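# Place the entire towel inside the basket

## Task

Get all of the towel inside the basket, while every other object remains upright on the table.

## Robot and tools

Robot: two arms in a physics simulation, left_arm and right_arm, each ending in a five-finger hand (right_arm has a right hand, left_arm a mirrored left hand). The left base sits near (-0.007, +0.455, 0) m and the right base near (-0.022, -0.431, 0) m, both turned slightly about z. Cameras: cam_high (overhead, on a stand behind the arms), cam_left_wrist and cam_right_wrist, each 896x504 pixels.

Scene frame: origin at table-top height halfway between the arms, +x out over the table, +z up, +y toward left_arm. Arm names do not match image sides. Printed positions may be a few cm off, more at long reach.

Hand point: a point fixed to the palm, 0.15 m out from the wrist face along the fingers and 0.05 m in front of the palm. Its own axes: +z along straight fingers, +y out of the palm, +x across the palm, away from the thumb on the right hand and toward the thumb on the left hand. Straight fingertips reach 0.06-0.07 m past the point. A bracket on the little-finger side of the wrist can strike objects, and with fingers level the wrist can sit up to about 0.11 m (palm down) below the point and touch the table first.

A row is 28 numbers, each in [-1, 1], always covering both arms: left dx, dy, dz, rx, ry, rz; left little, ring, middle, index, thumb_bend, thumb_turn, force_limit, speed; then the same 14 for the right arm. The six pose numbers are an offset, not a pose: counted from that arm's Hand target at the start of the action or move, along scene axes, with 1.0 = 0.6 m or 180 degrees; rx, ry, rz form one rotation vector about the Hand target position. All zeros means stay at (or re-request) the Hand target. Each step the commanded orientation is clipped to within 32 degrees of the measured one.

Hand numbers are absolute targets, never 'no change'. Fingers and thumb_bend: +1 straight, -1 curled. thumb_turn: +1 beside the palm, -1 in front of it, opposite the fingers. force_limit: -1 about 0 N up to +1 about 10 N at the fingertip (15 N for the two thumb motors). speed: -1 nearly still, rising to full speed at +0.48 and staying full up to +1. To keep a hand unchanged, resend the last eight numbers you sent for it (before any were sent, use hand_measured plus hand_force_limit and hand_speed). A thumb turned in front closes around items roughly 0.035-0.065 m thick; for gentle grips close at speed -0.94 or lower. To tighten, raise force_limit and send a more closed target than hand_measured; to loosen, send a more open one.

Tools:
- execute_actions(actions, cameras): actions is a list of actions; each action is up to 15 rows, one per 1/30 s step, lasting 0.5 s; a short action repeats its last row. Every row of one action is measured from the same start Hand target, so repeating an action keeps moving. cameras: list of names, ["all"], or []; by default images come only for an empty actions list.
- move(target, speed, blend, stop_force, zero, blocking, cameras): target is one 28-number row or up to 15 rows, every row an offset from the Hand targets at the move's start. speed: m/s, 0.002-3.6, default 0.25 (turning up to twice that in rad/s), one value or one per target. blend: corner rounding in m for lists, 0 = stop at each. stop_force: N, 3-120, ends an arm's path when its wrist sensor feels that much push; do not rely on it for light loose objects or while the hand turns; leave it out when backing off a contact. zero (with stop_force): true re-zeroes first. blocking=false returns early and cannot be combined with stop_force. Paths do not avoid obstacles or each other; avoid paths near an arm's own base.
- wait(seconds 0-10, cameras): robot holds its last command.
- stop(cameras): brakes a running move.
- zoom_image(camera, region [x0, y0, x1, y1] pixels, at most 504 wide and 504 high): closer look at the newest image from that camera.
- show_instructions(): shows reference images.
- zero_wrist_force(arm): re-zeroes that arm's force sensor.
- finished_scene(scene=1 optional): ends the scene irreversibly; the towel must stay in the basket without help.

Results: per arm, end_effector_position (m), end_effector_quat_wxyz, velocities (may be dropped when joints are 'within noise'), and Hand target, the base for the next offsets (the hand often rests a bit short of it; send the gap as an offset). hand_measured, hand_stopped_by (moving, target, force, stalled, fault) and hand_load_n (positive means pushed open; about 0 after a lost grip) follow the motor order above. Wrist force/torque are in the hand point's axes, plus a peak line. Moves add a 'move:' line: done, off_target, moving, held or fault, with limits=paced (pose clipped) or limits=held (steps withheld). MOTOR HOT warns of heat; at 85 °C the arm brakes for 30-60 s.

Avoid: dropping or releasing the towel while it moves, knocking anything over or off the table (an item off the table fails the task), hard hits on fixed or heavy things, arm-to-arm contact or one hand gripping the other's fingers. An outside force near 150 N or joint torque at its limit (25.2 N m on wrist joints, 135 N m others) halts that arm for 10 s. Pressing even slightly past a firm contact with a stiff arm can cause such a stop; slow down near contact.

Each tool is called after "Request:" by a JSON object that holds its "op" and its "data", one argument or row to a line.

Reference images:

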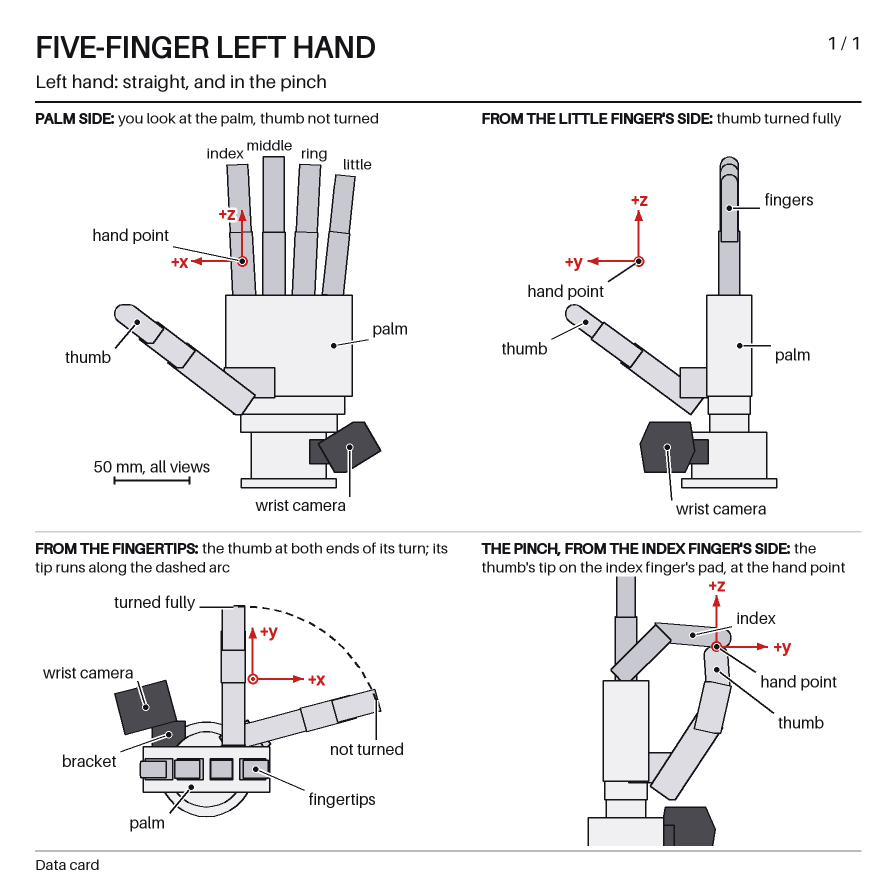

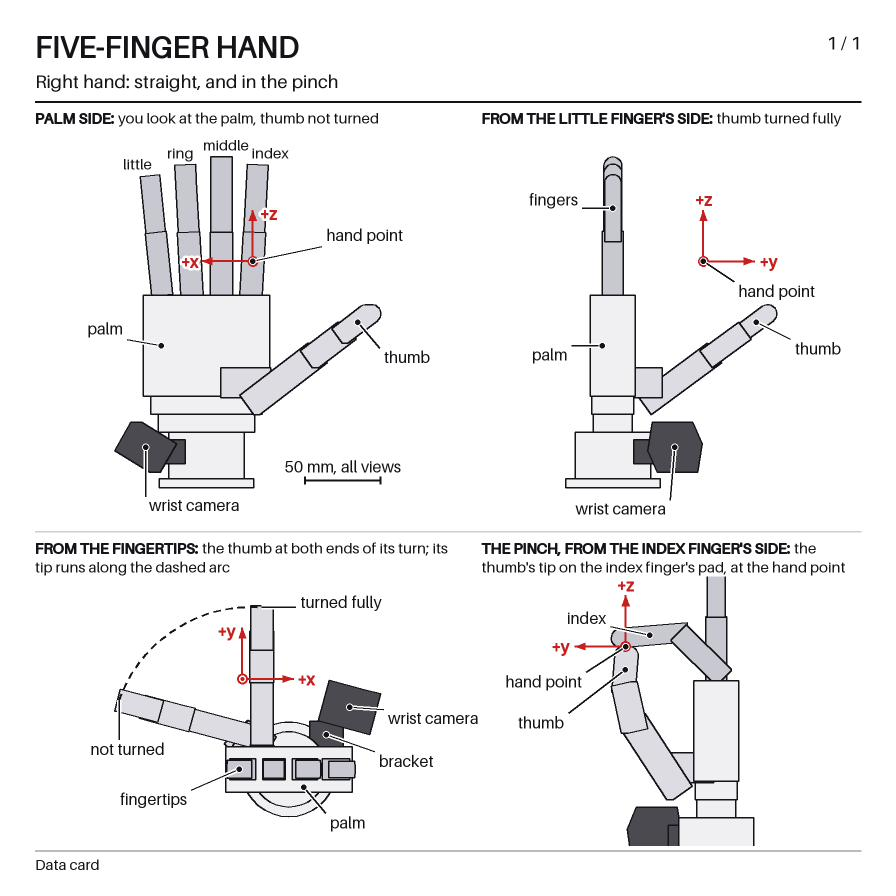

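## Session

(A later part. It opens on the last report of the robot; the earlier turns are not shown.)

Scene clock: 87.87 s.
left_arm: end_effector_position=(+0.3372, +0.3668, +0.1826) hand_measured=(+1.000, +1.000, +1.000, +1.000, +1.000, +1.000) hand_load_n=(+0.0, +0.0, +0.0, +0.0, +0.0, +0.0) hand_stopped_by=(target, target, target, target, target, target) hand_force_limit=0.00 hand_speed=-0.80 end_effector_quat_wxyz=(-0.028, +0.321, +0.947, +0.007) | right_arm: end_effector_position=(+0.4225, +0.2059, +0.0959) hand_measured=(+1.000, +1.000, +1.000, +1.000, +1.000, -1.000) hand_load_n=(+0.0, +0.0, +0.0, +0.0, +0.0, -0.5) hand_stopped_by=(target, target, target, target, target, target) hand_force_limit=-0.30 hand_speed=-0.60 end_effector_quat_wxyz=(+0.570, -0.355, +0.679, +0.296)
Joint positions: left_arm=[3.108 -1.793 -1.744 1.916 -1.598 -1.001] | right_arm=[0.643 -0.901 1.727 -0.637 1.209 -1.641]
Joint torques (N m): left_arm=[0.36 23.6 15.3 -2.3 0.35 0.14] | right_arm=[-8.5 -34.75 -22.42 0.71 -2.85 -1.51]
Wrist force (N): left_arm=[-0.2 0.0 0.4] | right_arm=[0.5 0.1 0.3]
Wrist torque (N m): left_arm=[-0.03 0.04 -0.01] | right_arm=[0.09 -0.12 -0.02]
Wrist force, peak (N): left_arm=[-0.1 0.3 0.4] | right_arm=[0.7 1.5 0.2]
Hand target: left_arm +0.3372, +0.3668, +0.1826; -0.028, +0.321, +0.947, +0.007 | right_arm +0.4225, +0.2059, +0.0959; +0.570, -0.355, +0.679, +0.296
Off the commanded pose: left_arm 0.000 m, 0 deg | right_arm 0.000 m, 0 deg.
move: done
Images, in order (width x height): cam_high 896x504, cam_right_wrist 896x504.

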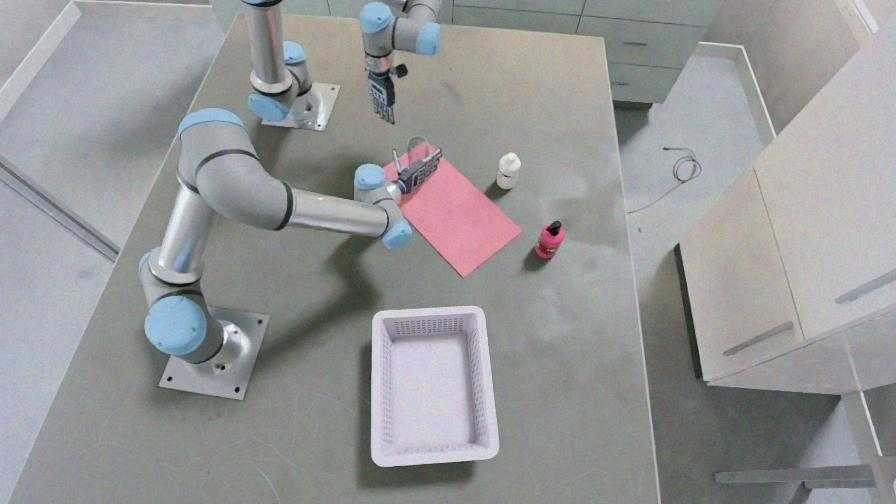

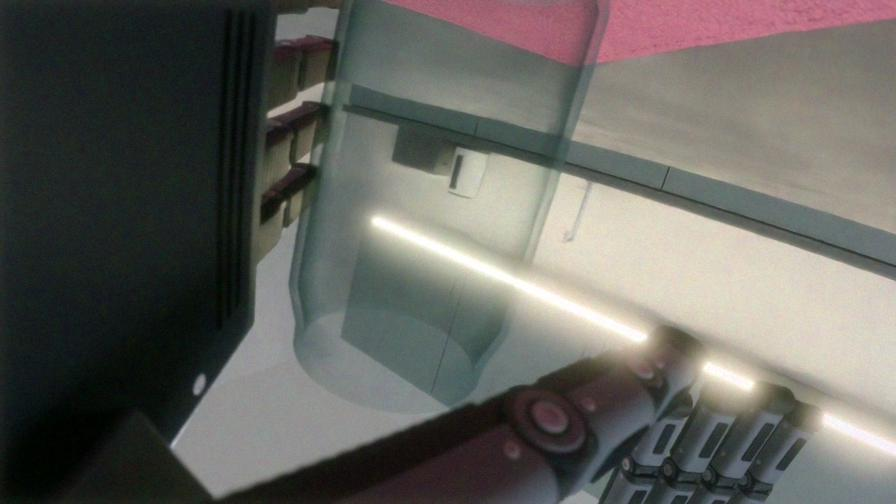

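Request:
{"op": "move", "data": {
  "target": [0,0,0,0,0,0,1,1,1,1,1,1,0,-0.8,0,0,0,0,0,0,-1,-1,-1,-1,-1,-1,-0.3,-0.82],
  "cameras": ["cam_high","cam_right_wrist"]
}}

Request:
{"op": "zoom_image", "data": {
  "camera": "cam_high",
  "region": [340, 110, 510, 270]
}}

Scene clock: 89.77 s.
left_arm: end_effector_position=(+0.3372, +0.3668, +0.1826) hand_measured=(+1.000, +1.000, +1.000, +1.000, +1.000, +1.000) hand_load_n=(+0.0, +0.0, +0.0, +0.0, +0.0, +0.0) hand_stopped_by=(target, target, target, target, target, target) hand_force_limit=0.00 hand_speed=-0.80 end_effector_quat_wxyz=(-0.028, +0.321, +0.947, +0.007) | right_arm: end_effector_position=(+0.4225, +0.2059, +0.0959) hand_measured=(+0.452, +0.418, +0.370, +0.320, +0.704, -1.000) hand_load_n=(+0.0, +0.0, +3.0, +6.5, +11.5, -0.5) hand_stopped_by=(force, force, force, force, force, target) hand_force_limit=-0.30 hand_speed=-0.82 end_effector_quat_wxyz=(+0.570, -0.355, +0.679, +0.296)
Joint positions: left_arm=[3.108 -1.793 -1.744 1.916 -1.598 -1.001] | right_arm=[0.643 -0.901 1.727 -0.637 1.209 -1.641]
Joint torques (N m): left_arm=[0.46 24.61 14.94 -2.16 0.26 0.13] | right_arm=[-5.81 -34.53 -19.96 0.27 -0.52 -1.24]
Wrist force (N): left_arm=[0.0 0.0 0.0] | right_arm=[0.2 -0.3 0.3]
Wrist torque (N m): left_arm=[0.00 0.00 0.00] | right_arm=[0.09 -0.18 -0.07]
Wrist force, peak (N): left_arm=[0.1 0.5 0.2] | right_arm=[1.2 -0.4 0.6]
Hand target: left_arm +0.3372, +0.3668, +0.1826; -0.028, +0.321, +0.947, +0.007 | right_arm +0.4225, +0.2059, +0.0959; +0.570, -0.355, +0.679, +0.296
Off the commanded pose: left_arm 0.000 m, 0 deg | right_arm 0.000 m, 0 deg.
move: done
Images, in order (width x height): cam_high 896x504, cam_right_wrist 896x504.

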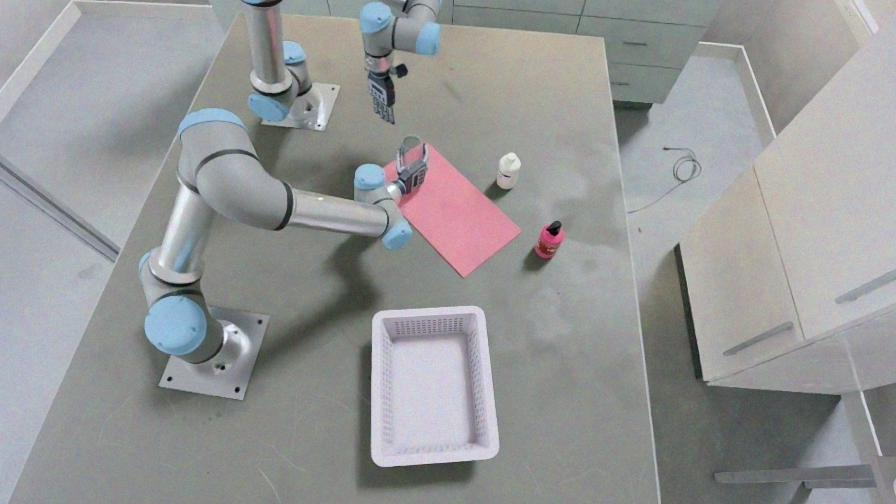

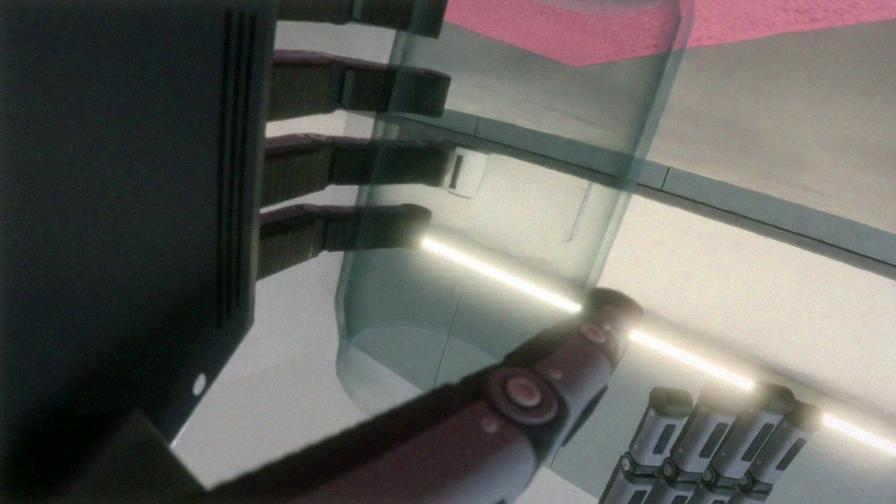

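Scaled by 2.965 from the camera's 896x504 image, which has a finer 1280x720 frame.

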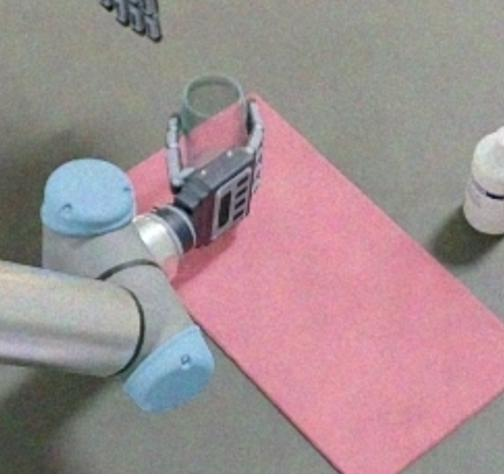

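Request:
{"op": "move", "data": {
  "target": [0,0,0,0,0,0,1,1,1,1,1,1,0,-0.8,0,0,0.09,0,0,0,-1,-1,-1,-1,-1,-1,-0.3,-0.82],
  "speed": 0.08,
  "cameras": ["cam_high","cam_right_wrist"]
}}

Request:
{"op": "zoom_image", "data": {
  "camera": "cam_high",
  "region": [340, 90, 510, 250]
}}

Scene clock: 91.37 s.
left_arm: end_effector_position=(+0.3372, +0.3668, +0.1826) hand_measured=(+1.000, +1.000, +1.000, +1.000, +1.000, +1.000) hand_load_n=(+0.0, +0.0, +0.0, +0.0, +0.0, +0.0) hand_stopped_by=(target, target, target, target, target, target) hand_force_limit=0.00 hand_speed=-0.80 end_effector_quat_wxyz=(-0.028, +0.321, +0.947, +0.007) | right_arm: end_effector_position=(+0.4226, +0.2060, +0.1500) hand_measured=(+0.452, +0.418, +0.370, +0.320, +0.704, -1.000) hand_load_n=(+0.0, +0.0, +2.5, +6.5, +11.5, -1.0) hand_stopped_by=(force, force, force, force, force, target) hand_force_limit=-0.30 hand_speed=-0.82 end_effector_quat_wxyz=(+0.570, -0.355, +0.679, +0.296)
Joint positions: left_arm=[3.108 -1.793 -1.744 1.916 -1.598 -1.001] | right_arm=[0.643 -0.99 1.703 -0.524 1.209 -1.641]
Joint torques (N m): left_arm=[1.04 23.45 14.81 -2.19 0.5 0.12] | right_arm=[3.03 -33.67 -7.61 -2.83 1.1 -0.1]
Wrist force (N): left_arm=[-0.1 0.0 0.0] | right_arm=[2.2 0.0 0.5]
Wrist torque (N m): left_arm=[0.01 0.01 0.00] | right_arm=[0.09 -0.15 -0.02]
Wrist force, peak (N): left_arm=[-0.2 -0.5 0.3] | right_arm=[3.3 0.2 0.6]
Hand target: left_arm +0.3372, +0.3668, +0.1826; -0.028, +0.321, +0.947, +0.007 | right_arm +0.4225, +0.2059, +0.1499; +0.570, -0.355, +0.679, +0.296
Off the commanded pose: left_arm 0.000 m, 0 deg | right_arm 0.000 m, 0 deg.
move: done
Images, in order (width x height): cam_high 896x504, cam_right_wrist 896x504.

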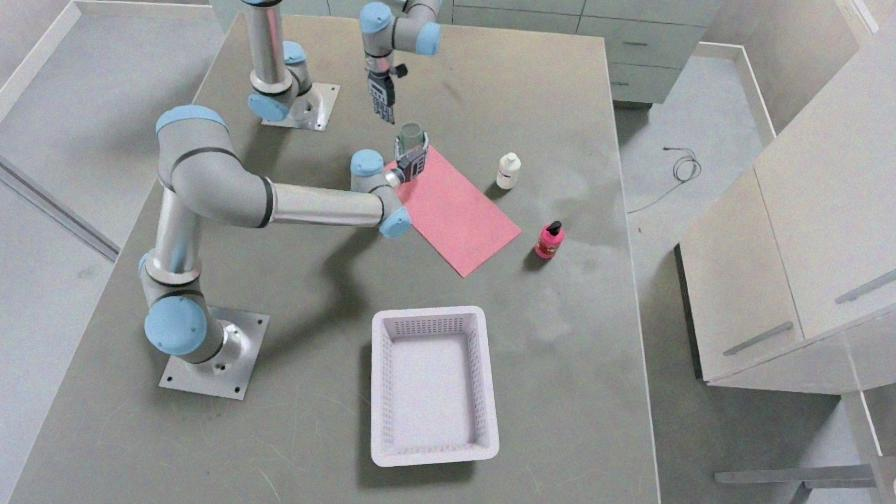

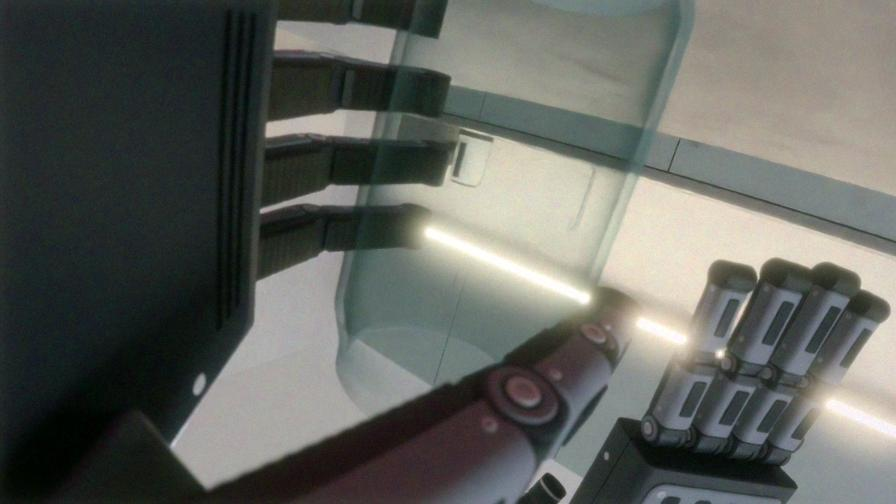

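Scaled by 2.965 from the camera's 896x504 image, which has a finer 1280x720 frame.

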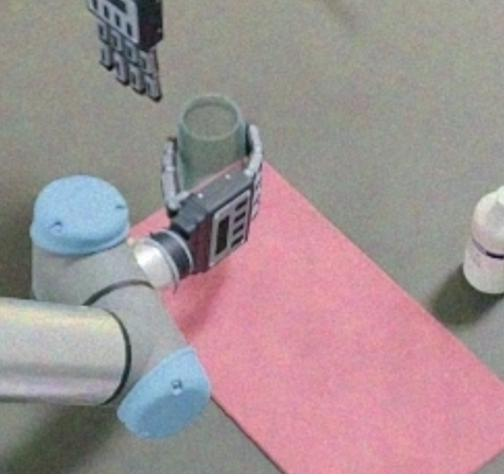

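Request:
{"op": "move", "data": {
  "target": [
    [0,0,0,0,0,0,1,1,1,1,1,1,0,-0.8,0.2625,0.2233,0,0,0,0,-1,-1,-1,-1,-1,-1,-0.3,-0.82],
    [0,0,0,0,0,0,1,1,1,1,1,1,0,-0.8,0.2625,0.2233,-0.078,0,0,0,-1,-1,-1,-1,-1,-1,-0.3,-0.82]
  ],
  "speed": [0.18,0.15],
  "blend": [0.015,0],
  "cameras": ["cam_high","cam_right_wrist"]
}}

Request:
{"op": "move", "data": {
  "target": [0,0,0,0,0,0,1,1,1,1,1,1,0,-0.8,0,0,-0.03,0,0,0,-1,-1,-1,-1,-1,-1,-0.3,-0.82],
  "speed": 0.02,
  "stop_force": 3,
  "cameras": ["cam_high","cam_right_wrist"]
}}

Request:
{"op": "zoom_image", "data": {
  "camera": "cam_high",
  "region": [380, 80, 550, 240]
}}

Scene clock: 93.93 s.
left_arm: end_effector_position=(+0.3372, +0.3668, +0.1826) hand_measured=(+1.000, +1.000, +1.000, +1.000, +1.000, +1.000) hand_load_n=(+0.0, +0.0, +0.0, -0.5, +0.0, +0.0) hand_stopped_by=(target, target, target, target, target, target) hand_force_limit=0.00 hand_speed=-0.80 end_effector_quat_wxyz=(-0.028, +0.321, +0.947, +0.007) | right_arm: end_effector_position=(+0.5800, +0.3399, +0.1032) hand_measured=(+0.452, +0.418, +0.370, +0.320, +0.704, -1.000) hand_load_n=(+0.0, +0.0, +2.5, +7.0, +11.5, -0.5) hand_stopped_by=(force, force, force, force, force, target) hand_force_limit=-0.30 hand_speed=-0.82 end_effector_quat_wxyz=(+0.570, -0.355, +0.679, +0.296)
Joint positions: left_arm=[3.108 -1.793 -1.744 1.916 -1.598 -1.001] | right_arm=[0.675 -0.486 0.868 -0.196 1.241 -1.634]
Joint torques (N m): left_arm=[0.2 23 14.76 -2.19 0.47 0.06] | right_arm=[5.6 -54.55 -23.97 -1.97 -0.19 2.19]
Wrist force (N): left_arm=[0.0 0.1 0.4] | right_arm=[2.0 0.0 0.4]
Wrist torque (N m): left_arm=[-0.02 0.01 0.00] | right_arm=[0.07 -0.13 0.08]
Wrist force, peak (N): left_arm=[0.0 -0.5 0.3] | right_arm=[3.7 0.3 0.3]
Hand target: left_arm +0.3372, +0.3668, +0.1826; -0.028, +0.321, +0.947, +0.007 | right_arm +0.5800, +0.3399, +0.1031; +0.570, -0.355, +0.679, +0.296
Off the commanded pose: left_arm 0.000 m, 0 deg | right_arm 0.000 m, 0 deg.
move: done
Images, in order (width x height): cam_high 896x504, cam_right_wrist 896x504.

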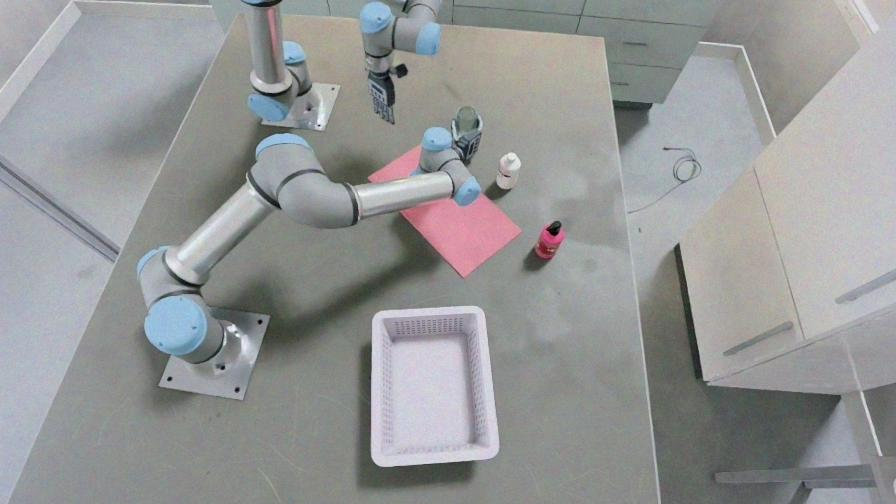

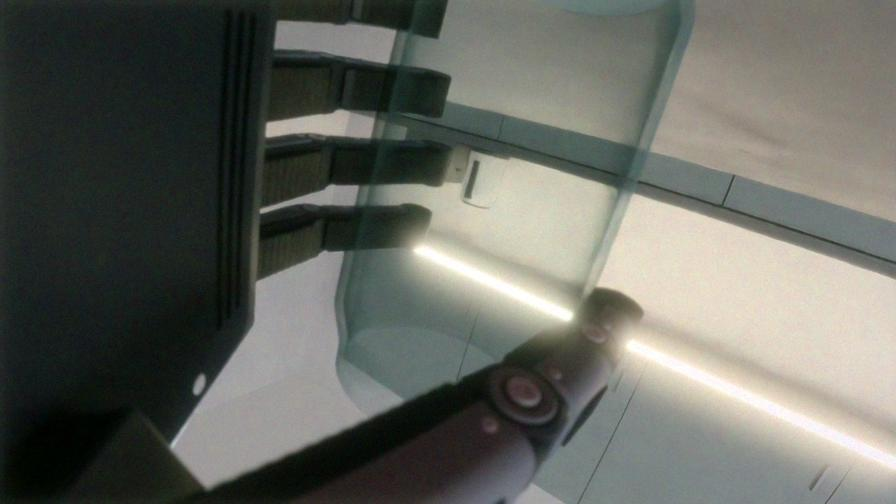

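Scene clock: 95.70 s.
left_arm: end_effector_position=(+0.3372, +0.3668, +0.1826) hand_measured=(+1.000, +1.000, +1.000, +1.000, +1.000, +1.000) hand_load_n=(+0.0, +0.0, +0.0, +0.0, +0.0, +0.0) hand_stopped_by=(target, target, target, target, target, target) hand_force_limit=0.00 hand_speed=-0.80 end_effector_quat_wxyz=(-0.028, +0.321, +0.947, +0.007) | right_arm: end_effector_position=(+0.5800, +0.3399, +0.0922) hand_measured=(+0.452, +0.418, +0.370, +0.320, +0.704, -1.000) hand_load_n=(+0.0, +0.0, +3.0, +6.0, +12.0, +1.0) hand_stopped_by=(force, force, force, force, force, target) hand_force_limit=-0.30 hand_speed=-0.82 end_effector_quat_wxyz=(+0.570, -0.355, +0.679, +0.296)
Joint positions: left_arm=[3.108 -1.793 -1.744 1.916 -1.598 -1.001] | right_arm=[0.675 -0.473 0.872 -0.213 1.241 -1.634]
Joint torques (N m): left_arm=[0.21 23.17 14.12 -2.14 0.5 0.11] | right_arm=[4.45 -61.7 -27.22 -2.45 1.57 -1.11]
Wrist force (N): left_arm=[0.2 0.0 0.1] | right_arm=[0.0 0.3 -0.5]
Wrist torque (N m): left_arm=[0.00 -0.02 0.02] | right_arm=[0.09 -0.13 0.07]
Wrist force, peak (N): left_arm=[0.4 -0.1 0.2] | right_arm=[-5.9 0.6 -1.1]
Hand target: left_arm +0.3372, +0.3668, +0.1826; -0.028, +0.321, +0.947, +0.007 | right_arm +0.5800, +0.3399, +0.0922; +0.570, -0.355, +0.679, +0.296 (not the last commanded pose)
Off the commanded pose: left_arm 0.000 m, 0 deg | right_arm 0.007 m, 0 deg.
move: contact (right_arm)
Images, in order (width x height): cam_high 896x504, cam_right_wrist 896x504.

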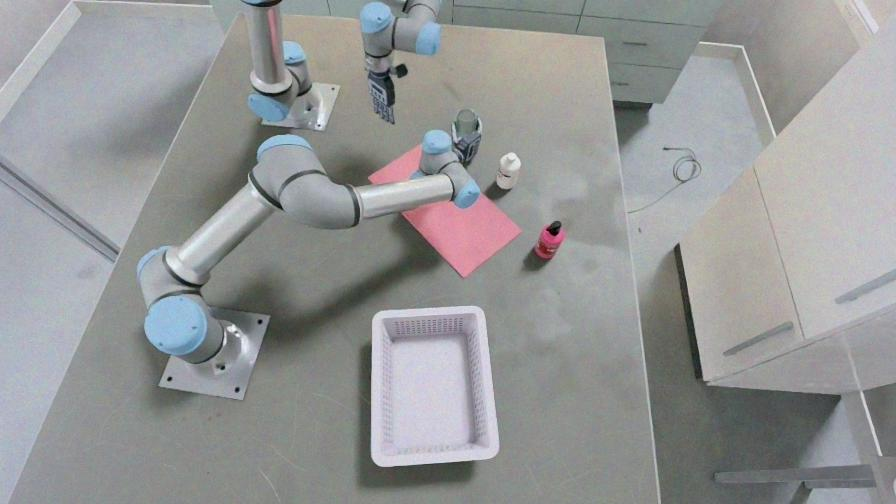

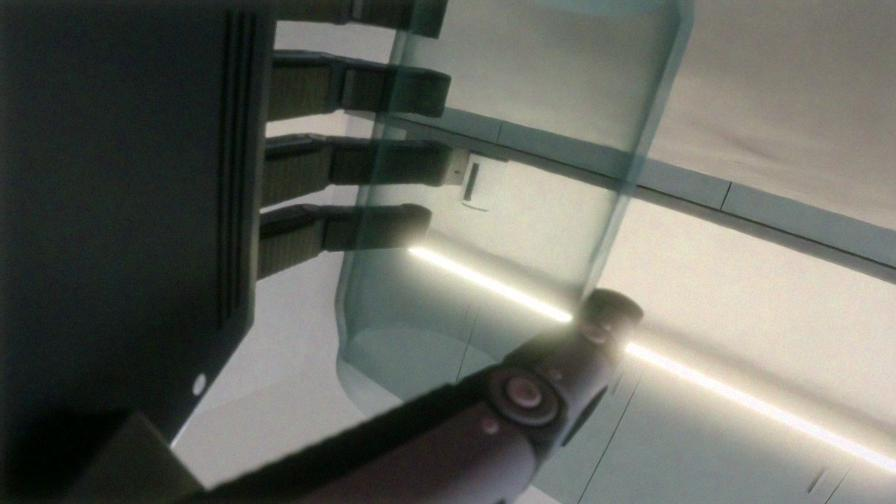

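Scaled by 2.965 from the camera's 896x504 image, which has a finer 1280x720 frame.

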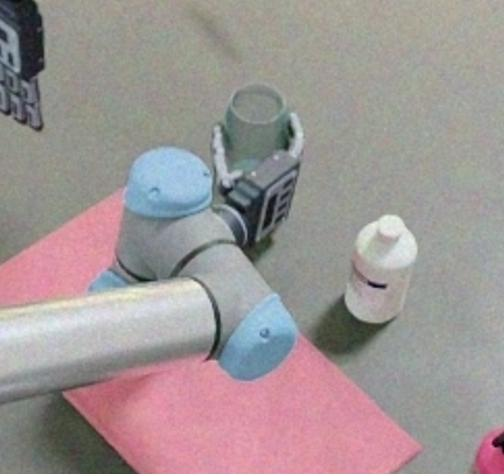

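Request:
{"op": "move", "data": {
  "target": [
    [0,0,0,0,0,0,1,1,1,1,1,1,0,-0.8,0,0,0,0,0,0,1,1,1,1,1,-1,-0.3,-0.6],
    [0,0,0,0,0,0,1,1,1,1,1,1,0,-0.8,-0.1243,-0.1775,0,0,0,0,1,1,1,1,1,-1,-0.3,-0.6],
    [0,0,0,0,0,0,1,1,1,1,1,1,0,-0.8,-0.133,-0.233,0.263,0,0,0,1,1,1,1,1,-1,-0.3,-0.6],
    [0,0,0,0,0,0,1,1,1,1,1,1,0,-0.8,-0.0823,-0.4373,0.0963,-0.3792,-0.2836,0.1479,1,1,1,1,1,-1,-0.3,-0.6]
  ],
  "speed": [0.1,0.15,0.3,0.4],
  "blend": [0,0.02,0.03,0],
  "cameras": ["cam_high","cam_right_wrist"]
}}

Request:
{"op": "zoom_image", "data": {
  "camera": "cam_high",
  "region": [340, 100, 560, 290]
}}

Scene clock: 105.03 s.
left_arm: end_effector_position=(+0.3372, +0.3668, +0.1826) hand_measured=(+1.000, +1.000, +1.000, +1.000, +1.000, +1.000) hand_load_n=(+0.0, +0.0, +0.0, +0.0, +0.0, +0.0) hand_stopped_by=(target, target, target, target, target, target) hand_force_limit=0.00 hand_speed=-0.80 end_effector_quat_wxyz=(-0.028, +0.321, +0.947, +0.007) | right_arm: end_effector_position=(+0.5305, +0.0776, +0.1500) hand_measured=(+1.000, +1.000, +1.000, +1.000, +1.000, -1.000) hand_load_n=(+0.0, +0.0, +0.0, +0.0, +0.0, +0.0) hand_stopped_by=(target, target, target, target, target, target) hand_force_limit=-0.30 hand_speed=-0.60 end_effector_quat_wxyz=(-0.426, +0.820, -0.339, +0.177)
Joint positions: left_arm=[3.108 -1.793 -1.744 1.916 -1.598 -1.001] | right_arm=[0.499 -0.957 1.181 0.415 1.298 -3.341]
Joint torques (N m): left_arm=[0.14 23.48 14.78 -2.24 0.45 0.15] | right_arm=[-8.43 -48.78 -24.14 -1.37 -1.59 -1.5]
Wrist force (N): left_arm=[0.1 -0.2 0.3] | right_arm=[-0.2 0.3 -0.1]
Wrist torque (N m): left_arm=[-0.04 -0.02 0.02] | right_arm=[-0.01 -0.06 -0.18]
Wrist force, peak (N): left_arm=[0.0 0.4 0.4] | right_arm=[2.8 0.3 -0.3]
Hand target: left_arm +0.3372, +0.3668, +0.1826; -0.028, +0.321, +0.947, +0.007 | right_arm +0.5307, +0.0775, +0.1500; -0.426, +0.820, -0.339, +0.178
Off the commanded pose: left_arm 0.000 m, 0 deg | right_arm 0.000 m, 0 deg.
move: done
Images, in order (width x height): cam_high 896x504, cam_right_wrist 896x504.

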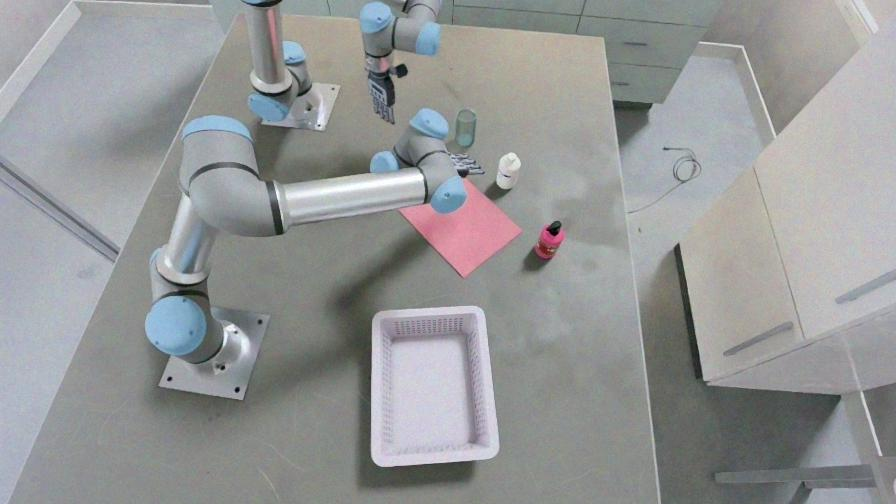

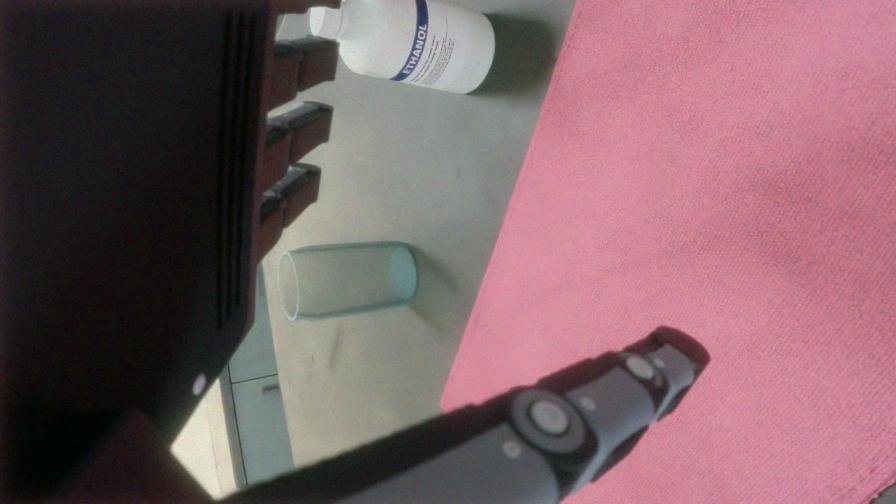

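Scaled by 2.291 from the camera's 896x504 image, which has a finer 1280x720 frame.

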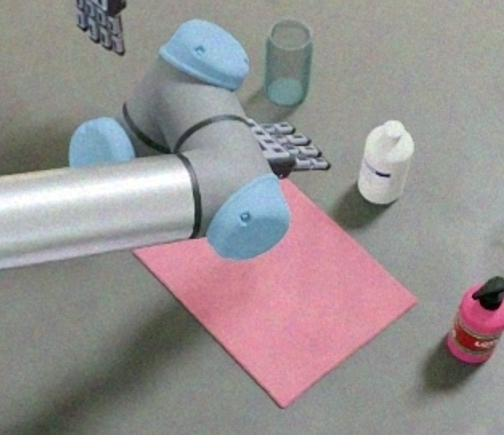

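Request:
{"op": "move", "data": {
  "target": [
    [0,0,0,0,0,0,1,1,1,1,1,1,0,-0.8,0,0,-0.13,0,0,0,0.6,0.6,0.6,0.6,1,-1,-0.3,-0.4]
  ],
  "speed": 0.2
}}

Request:
{"op": "move", "data": {
  "target": [0,0,0,0,0,0,1,1,1,1,1,1,0,-0.8,0,0,-0.11,0,0,0,0.6,0.6,0.6,0.6,1,-1,-0.3,-0.4],
  "speed": 0.02,
  "stop_force": 4,
  "cameras": ["cam_high","cam_right_wrist"]
}}

Scene clock: 106.50 s.
left_arm: end_effector_position=(+0.3372, +0.3668, +0.1826) hand_measured=(+1.000, +1.000, +1.000, +1.000, +1.000, +1.000) hand_load_n=(+0.0, +0.0, +0.0, +0.0, +0.0, +0.0) hand_stopped_by=(target, target, target, target, target, target) hand_force_limit=0.00 hand_speed=-0.80 end_effector_quat_wxyz=(-0.028, +0.321, +0.947, +0.007) | right_arm: end_effector_position=(+0.5307, +0.0775, +0.0721) hand_measured=(+0.600, +0.600, +0.600, +0.600, +1.000, -1.000) hand_load_n=(+0.0, +0.0, +0.0, +0.0, +0.0, +0.0) hand_stopped_by=(target, target, target, target, target, target) hand_force_limit=-0.30 hand_speed=-0.40 end_effector_quat_wxyz=(-0.426, +0.820, -0.339, +0.178)
Joint positions: left_arm=[3.108 -1.793 -1.744 1.916 -1.598 -1.001] | right_arm=[0.499 -0.898 1.29 0.247 1.299 -3.342]
Joint torques (N m): left_arm=[0.5 23.01 14.04 -2.1 0.56 0.22] | right_arm=[1.77 -40.93 -17.65 -1.23 1.26 2.01]
Wrist force (N): left_arm=[-0.3 0.0 0.3] | right_arm=[0.0 0.1 0.0]
Wrist torque (N m): left_arm=[-0.01 0.05 -0.01] | right_arm=[-0.01 -0.12 -0.16]
Wrist force, peak (N): left_arm=[0.0 0.0 0.6] | right_arm=[-0.3 2.0 0.8]
Hand target: left_arm +0.3372, +0.3668, +0.1826; -0.028, +0.321, +0.947, +0.007 | right_arm +0.5307, +0.0775, +0.0720; -0.426, +0.820, -0.339, +0.178
Off the commanded pose: left_arm 0.000 m, 0 deg | right_arm 0.000 m, 0 deg.
move: done

Scene clock: 109.87 s.
left_arm: end_effector_position=(+0.3372, +0.3668, +0.1826) hand_measured=(+1.000, +1.000, +1.000, +1.000, +1.000, +1.000) hand_load_n=(+0.0, +0.0, +0.0, +0.0, +0.0, +0.0) hand_stopped_by=(target, target, target, target, target, target) hand_force_limit=0.00 hand_speed=-0.80 end_effector_quat_wxyz=(-0.028, +0.321, +0.947, +0.007) | right_arm: end_effector_position=(+0.5307, +0.0775, +0.0268) hand_measured=(+0.600, +0.600, +0.600, +0.600, +1.000, -1.000) hand_load_n=(-0.5, +0.0, +0.0, +0.0, +0.0, -0.5) hand_stopped_by=(target, target, target, target, target, target) hand_force_limit=-0.30 hand_speed=-0.40 end_effector_quat_wxyz=(-0.426, +0.820, -0.339, +0.178)
Joint positions: left_arm=[3.108 -1.793 -1.744 1.916 -1.598 -1.001] | right_arm=[0.499 -0.852 1.335 0.155 1.299 -3.342]
Joint torques (N m): left_arm=[0.66 23.2 14.75 -2.01 0.59 0.19] | right_arm=[8.26 -47.71 -23.86 -1.19 1.67 1.21]
Wrist force (N): left_arm=[0.0 0.1 0.1] | right_arm=[-0.3 -4.3 -2.4]
Wrist torque (N m): left_arm=[0.01 0.02 0.00] | right_arm=[-0.39 -0.04 -0.24]
Wrist force, peak (N): left_arm=[0.1 -0.3 0.5] | right_arm=[-0.4 -9.6 -5.6]
Hand target: left_arm +0.3372, +0.3668, +0.1826; -0.028, +0.321, +0.947, +0.007 | right_arm +0.5307, +0.0775, +0.0268; -0.426, +0.820, -0.339, +0.178 (not the last commanded pose)
Off the commanded pose: left_arm 0.000 m, 0 deg | right_arm 0.021 m, 0 deg.
move: contact (right_arm)
Images, in order (width x height): cam_high 896x504, cam_right_wrist 896x504.

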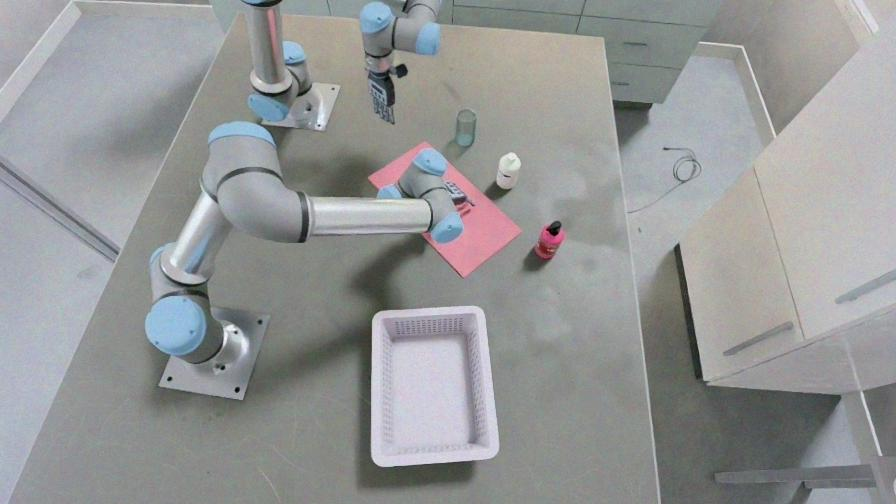

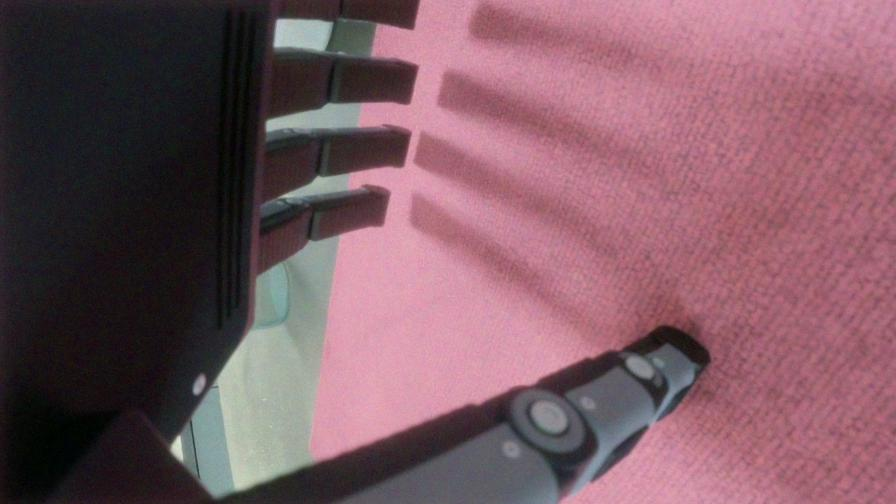

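Request:
{"op": "move", "data": {
  "target": [0,0,0,0,0,0,1,1,1,1,1,1,0,-0.8,0,0,0.012,-0.0196,0.0196,0,0.5,0.5,0.5,0.5,1,-1,-0.3,-0.4],
  "speed": 0.1
}}

Request:
{"op": "move", "data": {
  "target": [0,0,0,0,0,0,1,1,1,1,1,1,0,-0.8,0,0,-0.04,0,0,0,0.5,0.5,0.5,0.5,1,-1,-0.3,-0.4],
  "speed": 0.015,
  "stop_force": 6,
  "cameras": ["cam_high","cam_right_wrist"]
}}

Scene clock: 112.40 s.
left_arm: end_effector_position=(+0.3372, +0.3668, +0.1826) hand_measured=(+1.000, +1.000, +1.000, +1.000, +1.000, +1.000) hand_load_n=(+0.0, +0.0, +0.0, +0.0, +0.0, +0.0) hand_stopped_by=(target, target, target, target, target, target) hand_force_limit=0.00 hand_speed=-0.80 end_effector_quat_wxyz=(-0.028, +0.321, +0.947, +0.007) | right_arm: end_effector_position=(+0.5306, +0.0776, +0.0339) hand_measured=(+0.500, +0.500, +0.500, +0.500, +1.000, -1.000) hand_load_n=(+0.0, +0.0, +0.0, +0.0, +0.0, +0.0) hand_stopped_by=(target, target, target, target, target, target) hand_force_limit=-0.30 hand_speed=-0.40 end_effector_quat_wxyz=(-0.390, +0.838, -0.346, +0.163)
Joint positions: left_arm=[3.108 -1.793 -1.744 1.916 -1.598 -1.001] | right_arm=[0.509 -0.814 1.223 0.316 1.324 -3.358]
Joint torques (N m): left_arm=[1.07 23.11 14.37 -2.15 0.58 0.22] | right_arm=[-8.73 -51.59 -18.78 1.96 -2.91 2.07]
Wrist force (N): left_arm=[0.1 0.1 0.2] | right_arm=[-0.3 0.0 0.0]
Wrist torque (N m): left_arm=[0.00 -0.01 0.01] | right_arm=[-0.02 -0.05 -0.05]
Wrist force, peak (N): left_arm=[-0.5 -0.1 0.2] | right_arm=[-0.2 -5.1 -2.9]
Hand target: left_arm +0.3372, +0.3668, +0.1826; -0.028, +0.321, +0.947, +0.007 | right_arm +0.5307, +0.0775, +0.0340; -0.390, +0.838, -0.346, +0.163
Off the commanded pose: left_arm 0.000 m, 0 deg | right_arm 0.000 m, 0 deg.
move: done

Scene clock: 113.77 s.
left_arm: end_effector_position=(+0.3372, +0.3668, +0.1826) hand_measured=(+1.000, +1.000, +1.000, +1.000, +1.000, +1.000) hand_load_n=(+0.0, +0.0, +0.0, +0.0, +0.0, +0.0) hand_stopped_by=(target, target, target, target, target, target) hand_force_limit=0.00 hand_speed=-0.80 end_effector_quat_wxyz=(-0.028, +0.321, +0.947, +0.007) | right_arm: end_effector_position=(+0.5307, +0.0776, +0.0288) hand_measured=(+0.500, +0.500, +0.500, +0.500, +1.000, -1.000) hand_load_n=(+0.0, +0.0, +1.5, +0.0, +0.0, +0.0) hand_stopped_by=(target, target, target, target, target, target) hand_force_limit=-0.30 hand_speed=-0.40 end_effector_quat_wxyz=(-0.390, +0.838, -0.346, +0.163)
Joint positions: left_arm=[3.108 -1.793 -1.744 1.916 -1.598 -1.001] | right_arm=[0.509 -0.809 1.228 0.306 1.324 -3.358]
Joint torques (N m): left_arm=[0.85 23.2 14.21 -2.15 0.59 0.08] | right_arm=[-6.94 -47.84 -23.24 -0.04 -1.15 1.74]
Wrist force (N): left_arm=[0.1 0.2 -0.1] | right_arm=[-0.2 -5.6 -4.5]
Wrist torque (N m): left_arm=[0.03 -0.02 0.01] | right_arm=[0.11 0.03 -0.17]
Wrist force, peak (N): left_arm=[0.2 0.1 0.5] | right_arm=[-0.2 -8.3 -7.2]
Hand target: left_arm +0.3372, +0.3668, +0.1826; -0.028, +0.321, +0.947, +0.007 | right_arm +0.5307, +0.0776, +0.0288; -0.390, +0.838, -0.346, +0.163 (not the last commanded pose)
Off the commanded pose: left_arm 0.000 m, 0 deg | right_arm 0.019 m, 0 deg.
move: contact (right_arm)
Images, in order (width x height): cam_high 896x504, cam_right_wrist 896x504.

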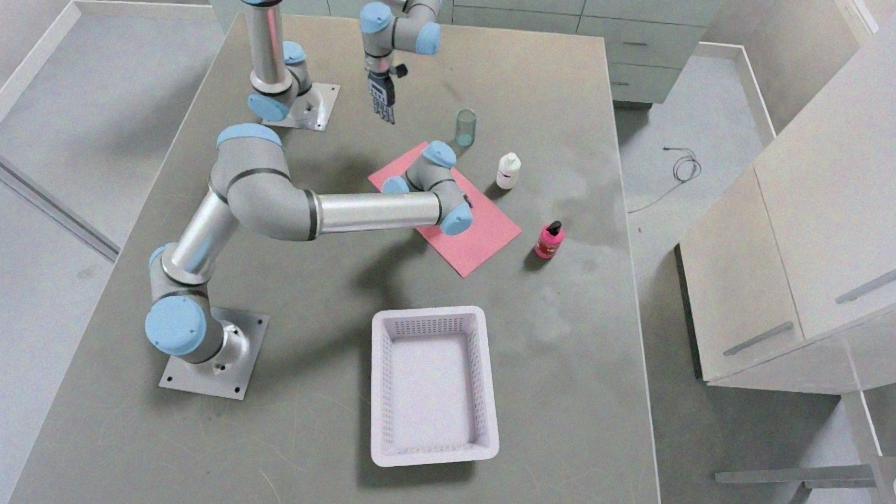

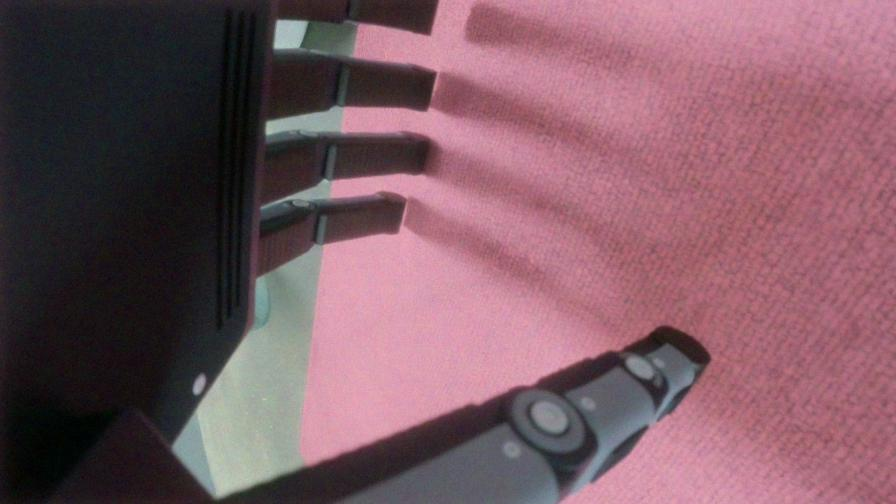

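Request:
{"op": "move", "data": {
  "target": [0,0,0,0,0,0,1,1,1,1,1,1,0,-0.8,0,0,0,0,0,0,-0.1,-0.1,-0.1,-0.1,0,-1,0.6,-0.6],
  "speed": 0.1,
  "cameras": ["cam_high","cam_right_wrist"]
}}

Scene clock: 116.27 s.
left_arm: end_effector_position=(+0.3372, +0.3668, +0.1826) hand_measured=(+1.000, +1.000, +1.000, +1.000, +1.000, +1.000) hand_load_n=(+0.0, +0.0, +0.0, +0.0, +0.0, +0.0) hand_stopped_by=(target, target, target, target, target, target) hand_force_limit=0.00 hand_speed=-0.80 end_effector_quat_wxyz=(-0.028, +0.321, +0.947, +0.007) | right_arm: end_effector_position=(+0.5307, +0.0776, +0.0288) hand_measured=(-0.100, -0.100, +0.468, -0.100, +0.000, -1.000) hand_load_n=(+0.0, +0.0, +7.5, +0.0, +0.0, +0.0) hand_stopped_by=(target, target, force, target, target, target) hand_force_limit=0.60 hand_speed=-0.60 end_effector_quat_wxyz=(-0.390, +0.838, -0.346, +0.163)
Joint positions: left_arm=[3.108 -1.793 -1.744 1.916 -1.598 -1.001] | right_arm=[0.509 -0.809 1.228 0.306 1.324 -3.358]
Joint torques (N m): left_arm=[1.12 22.73 14.17 -2.14 0.71 0.1] | right_arm=[-2.76 -32.49 -5.59 3.61 2.05 1.18]
Wrist force (N): left_arm=[0.0 -0.1 0.0] | right_arm=[-0.2 -10.3 -4.2]
Wrist torque (N m): left_arm=[-0.01 0.00 0.01] | right_arm=[0.18 0.01 -0.28]
Wrist force, peak (N): left_arm=[0.1 -0.3 0.6] | right_arm=[-0.2 -11.1 -4.4]
Hand target: left_arm +0.3372, +0.3668, +0.1826; -0.028, +0.321, +0.947, +0.007 | right_arm +0.5307, +0.0776, +0.0288; -0.390, +0.838, -0.346, +0.163
Off the commanded pose: left_arm 0.000 m, 0 deg | right_arm 0.000 m, 0 deg.
move: done
Images, in order (width x height): cam_high 896x504, cam_right_wrist 896x504.

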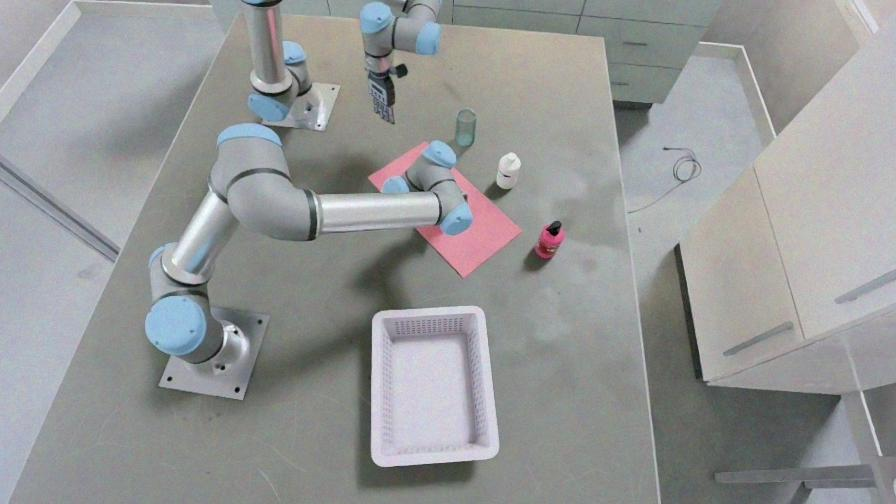

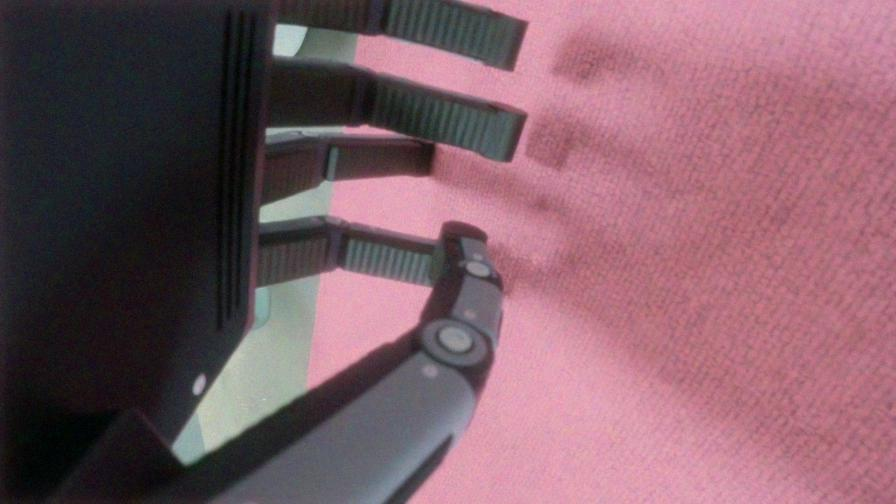

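Request:
{"op": "move", "data": {
  "target": [0,0,0,0,0,0,1,1,1,1,1,1,0,-0.8,-0.04,-0.04,0,0,0,0,-0.1,-0.1,-0.1,-0.1,0,-1,0.6,-0.6],
  "speed": 0.05,
  "cameras": ["cam_high","cam_right_wrist"]
}}

Scene clock: 119.27 s.
left_arm: end_effector_position=(+0.3372, +0.3668, +0.1826) hand_measured=(+1.000, +1.000, +1.000, +1.000, +1.000, +1.000) hand_load_n=(+0.0, +0.0, +0.0, +0.0, +0.0, +0.0) hand_stopped_by=(target, target, target, target, target, target) hand_force_limit=0.00 hand_speed=-0.80 end_effector_quat_wxyz=(-0.028, +0.321, +0.947, +0.007) | right_arm: end_effector_position=(+0.5067, +0.0535, +0.0289) hand_measured=(-0.100, -0.100, +0.468, -0.100, +0.000, -1.000) hand_load_n=(+0.5, +0.0, +5.5, +0.0, +0.0, +0.0) hand_stopped_by=(target, target, force, target, target, target) hand_force_limit=0.60 hand_speed=-0.60 end_effector_quat_wxyz=(-0.390, +0.838, -0.346, +0.163)
Joint positions: left_arm=[3.108 -1.793 -1.744 1.916 -1.598 -1.001] | right_arm=[0.489 -0.884 1.364 0.249 1.309 -3.372]
Joint torques (N m): left_arm=[0.87 22.7 13.9 -2.17 0.52 0.18] | right_arm=[9.06 -33.74 -15.68 3.21 1.89 1.87]
Wrist force (N): left_arm=[-0.1 -0.1 0.0] | right_arm=[-0.3 -8.5 -4.1]
Wrist torque (N m): left_arm=[-0.02 0.01 0.00] | right_arm=[0.16 -0.03 -0.23]
Wrist force, peak (N): left_arm=[0.6 -0.1 0.1] | right_arm=[-0.3 -12.5 -3.9]
Hand target: left_arm +0.3372, +0.3668, +0.1826; -0.028, +0.321, +0.947, +0.007 | right_arm +0.5067, +0.0536, +0.0288; -0.390, +0.838, -0.346, +0.163
Off the commanded pose: left_arm 0.000 m, 0 deg | right_arm 0.000 m, 0 deg.
move: done
Images, in order (width x height): cam_high 896x504, cam_right_wrist 896x504.

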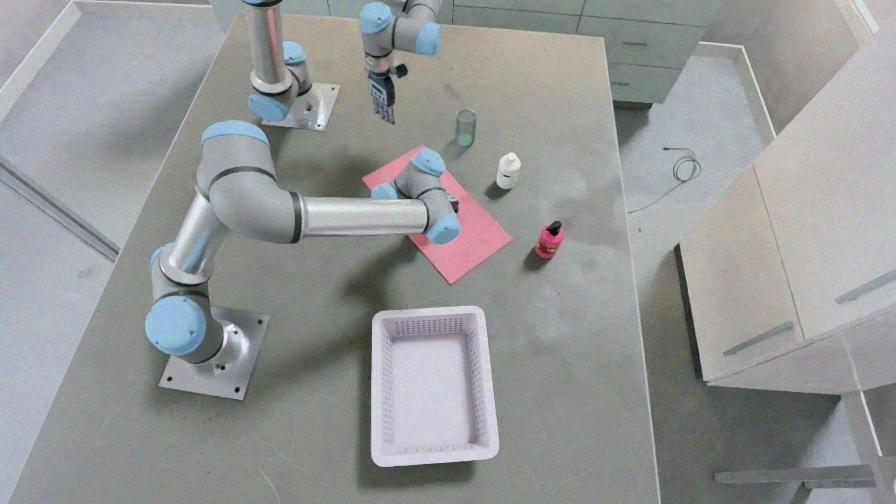

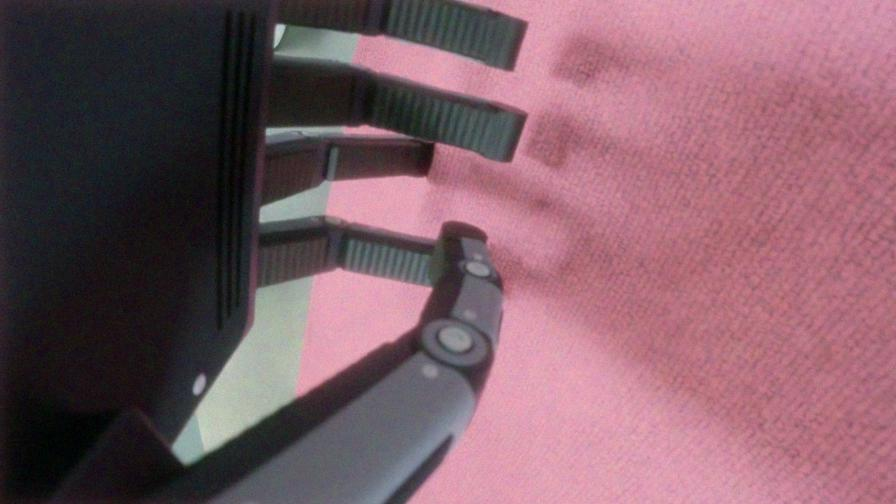

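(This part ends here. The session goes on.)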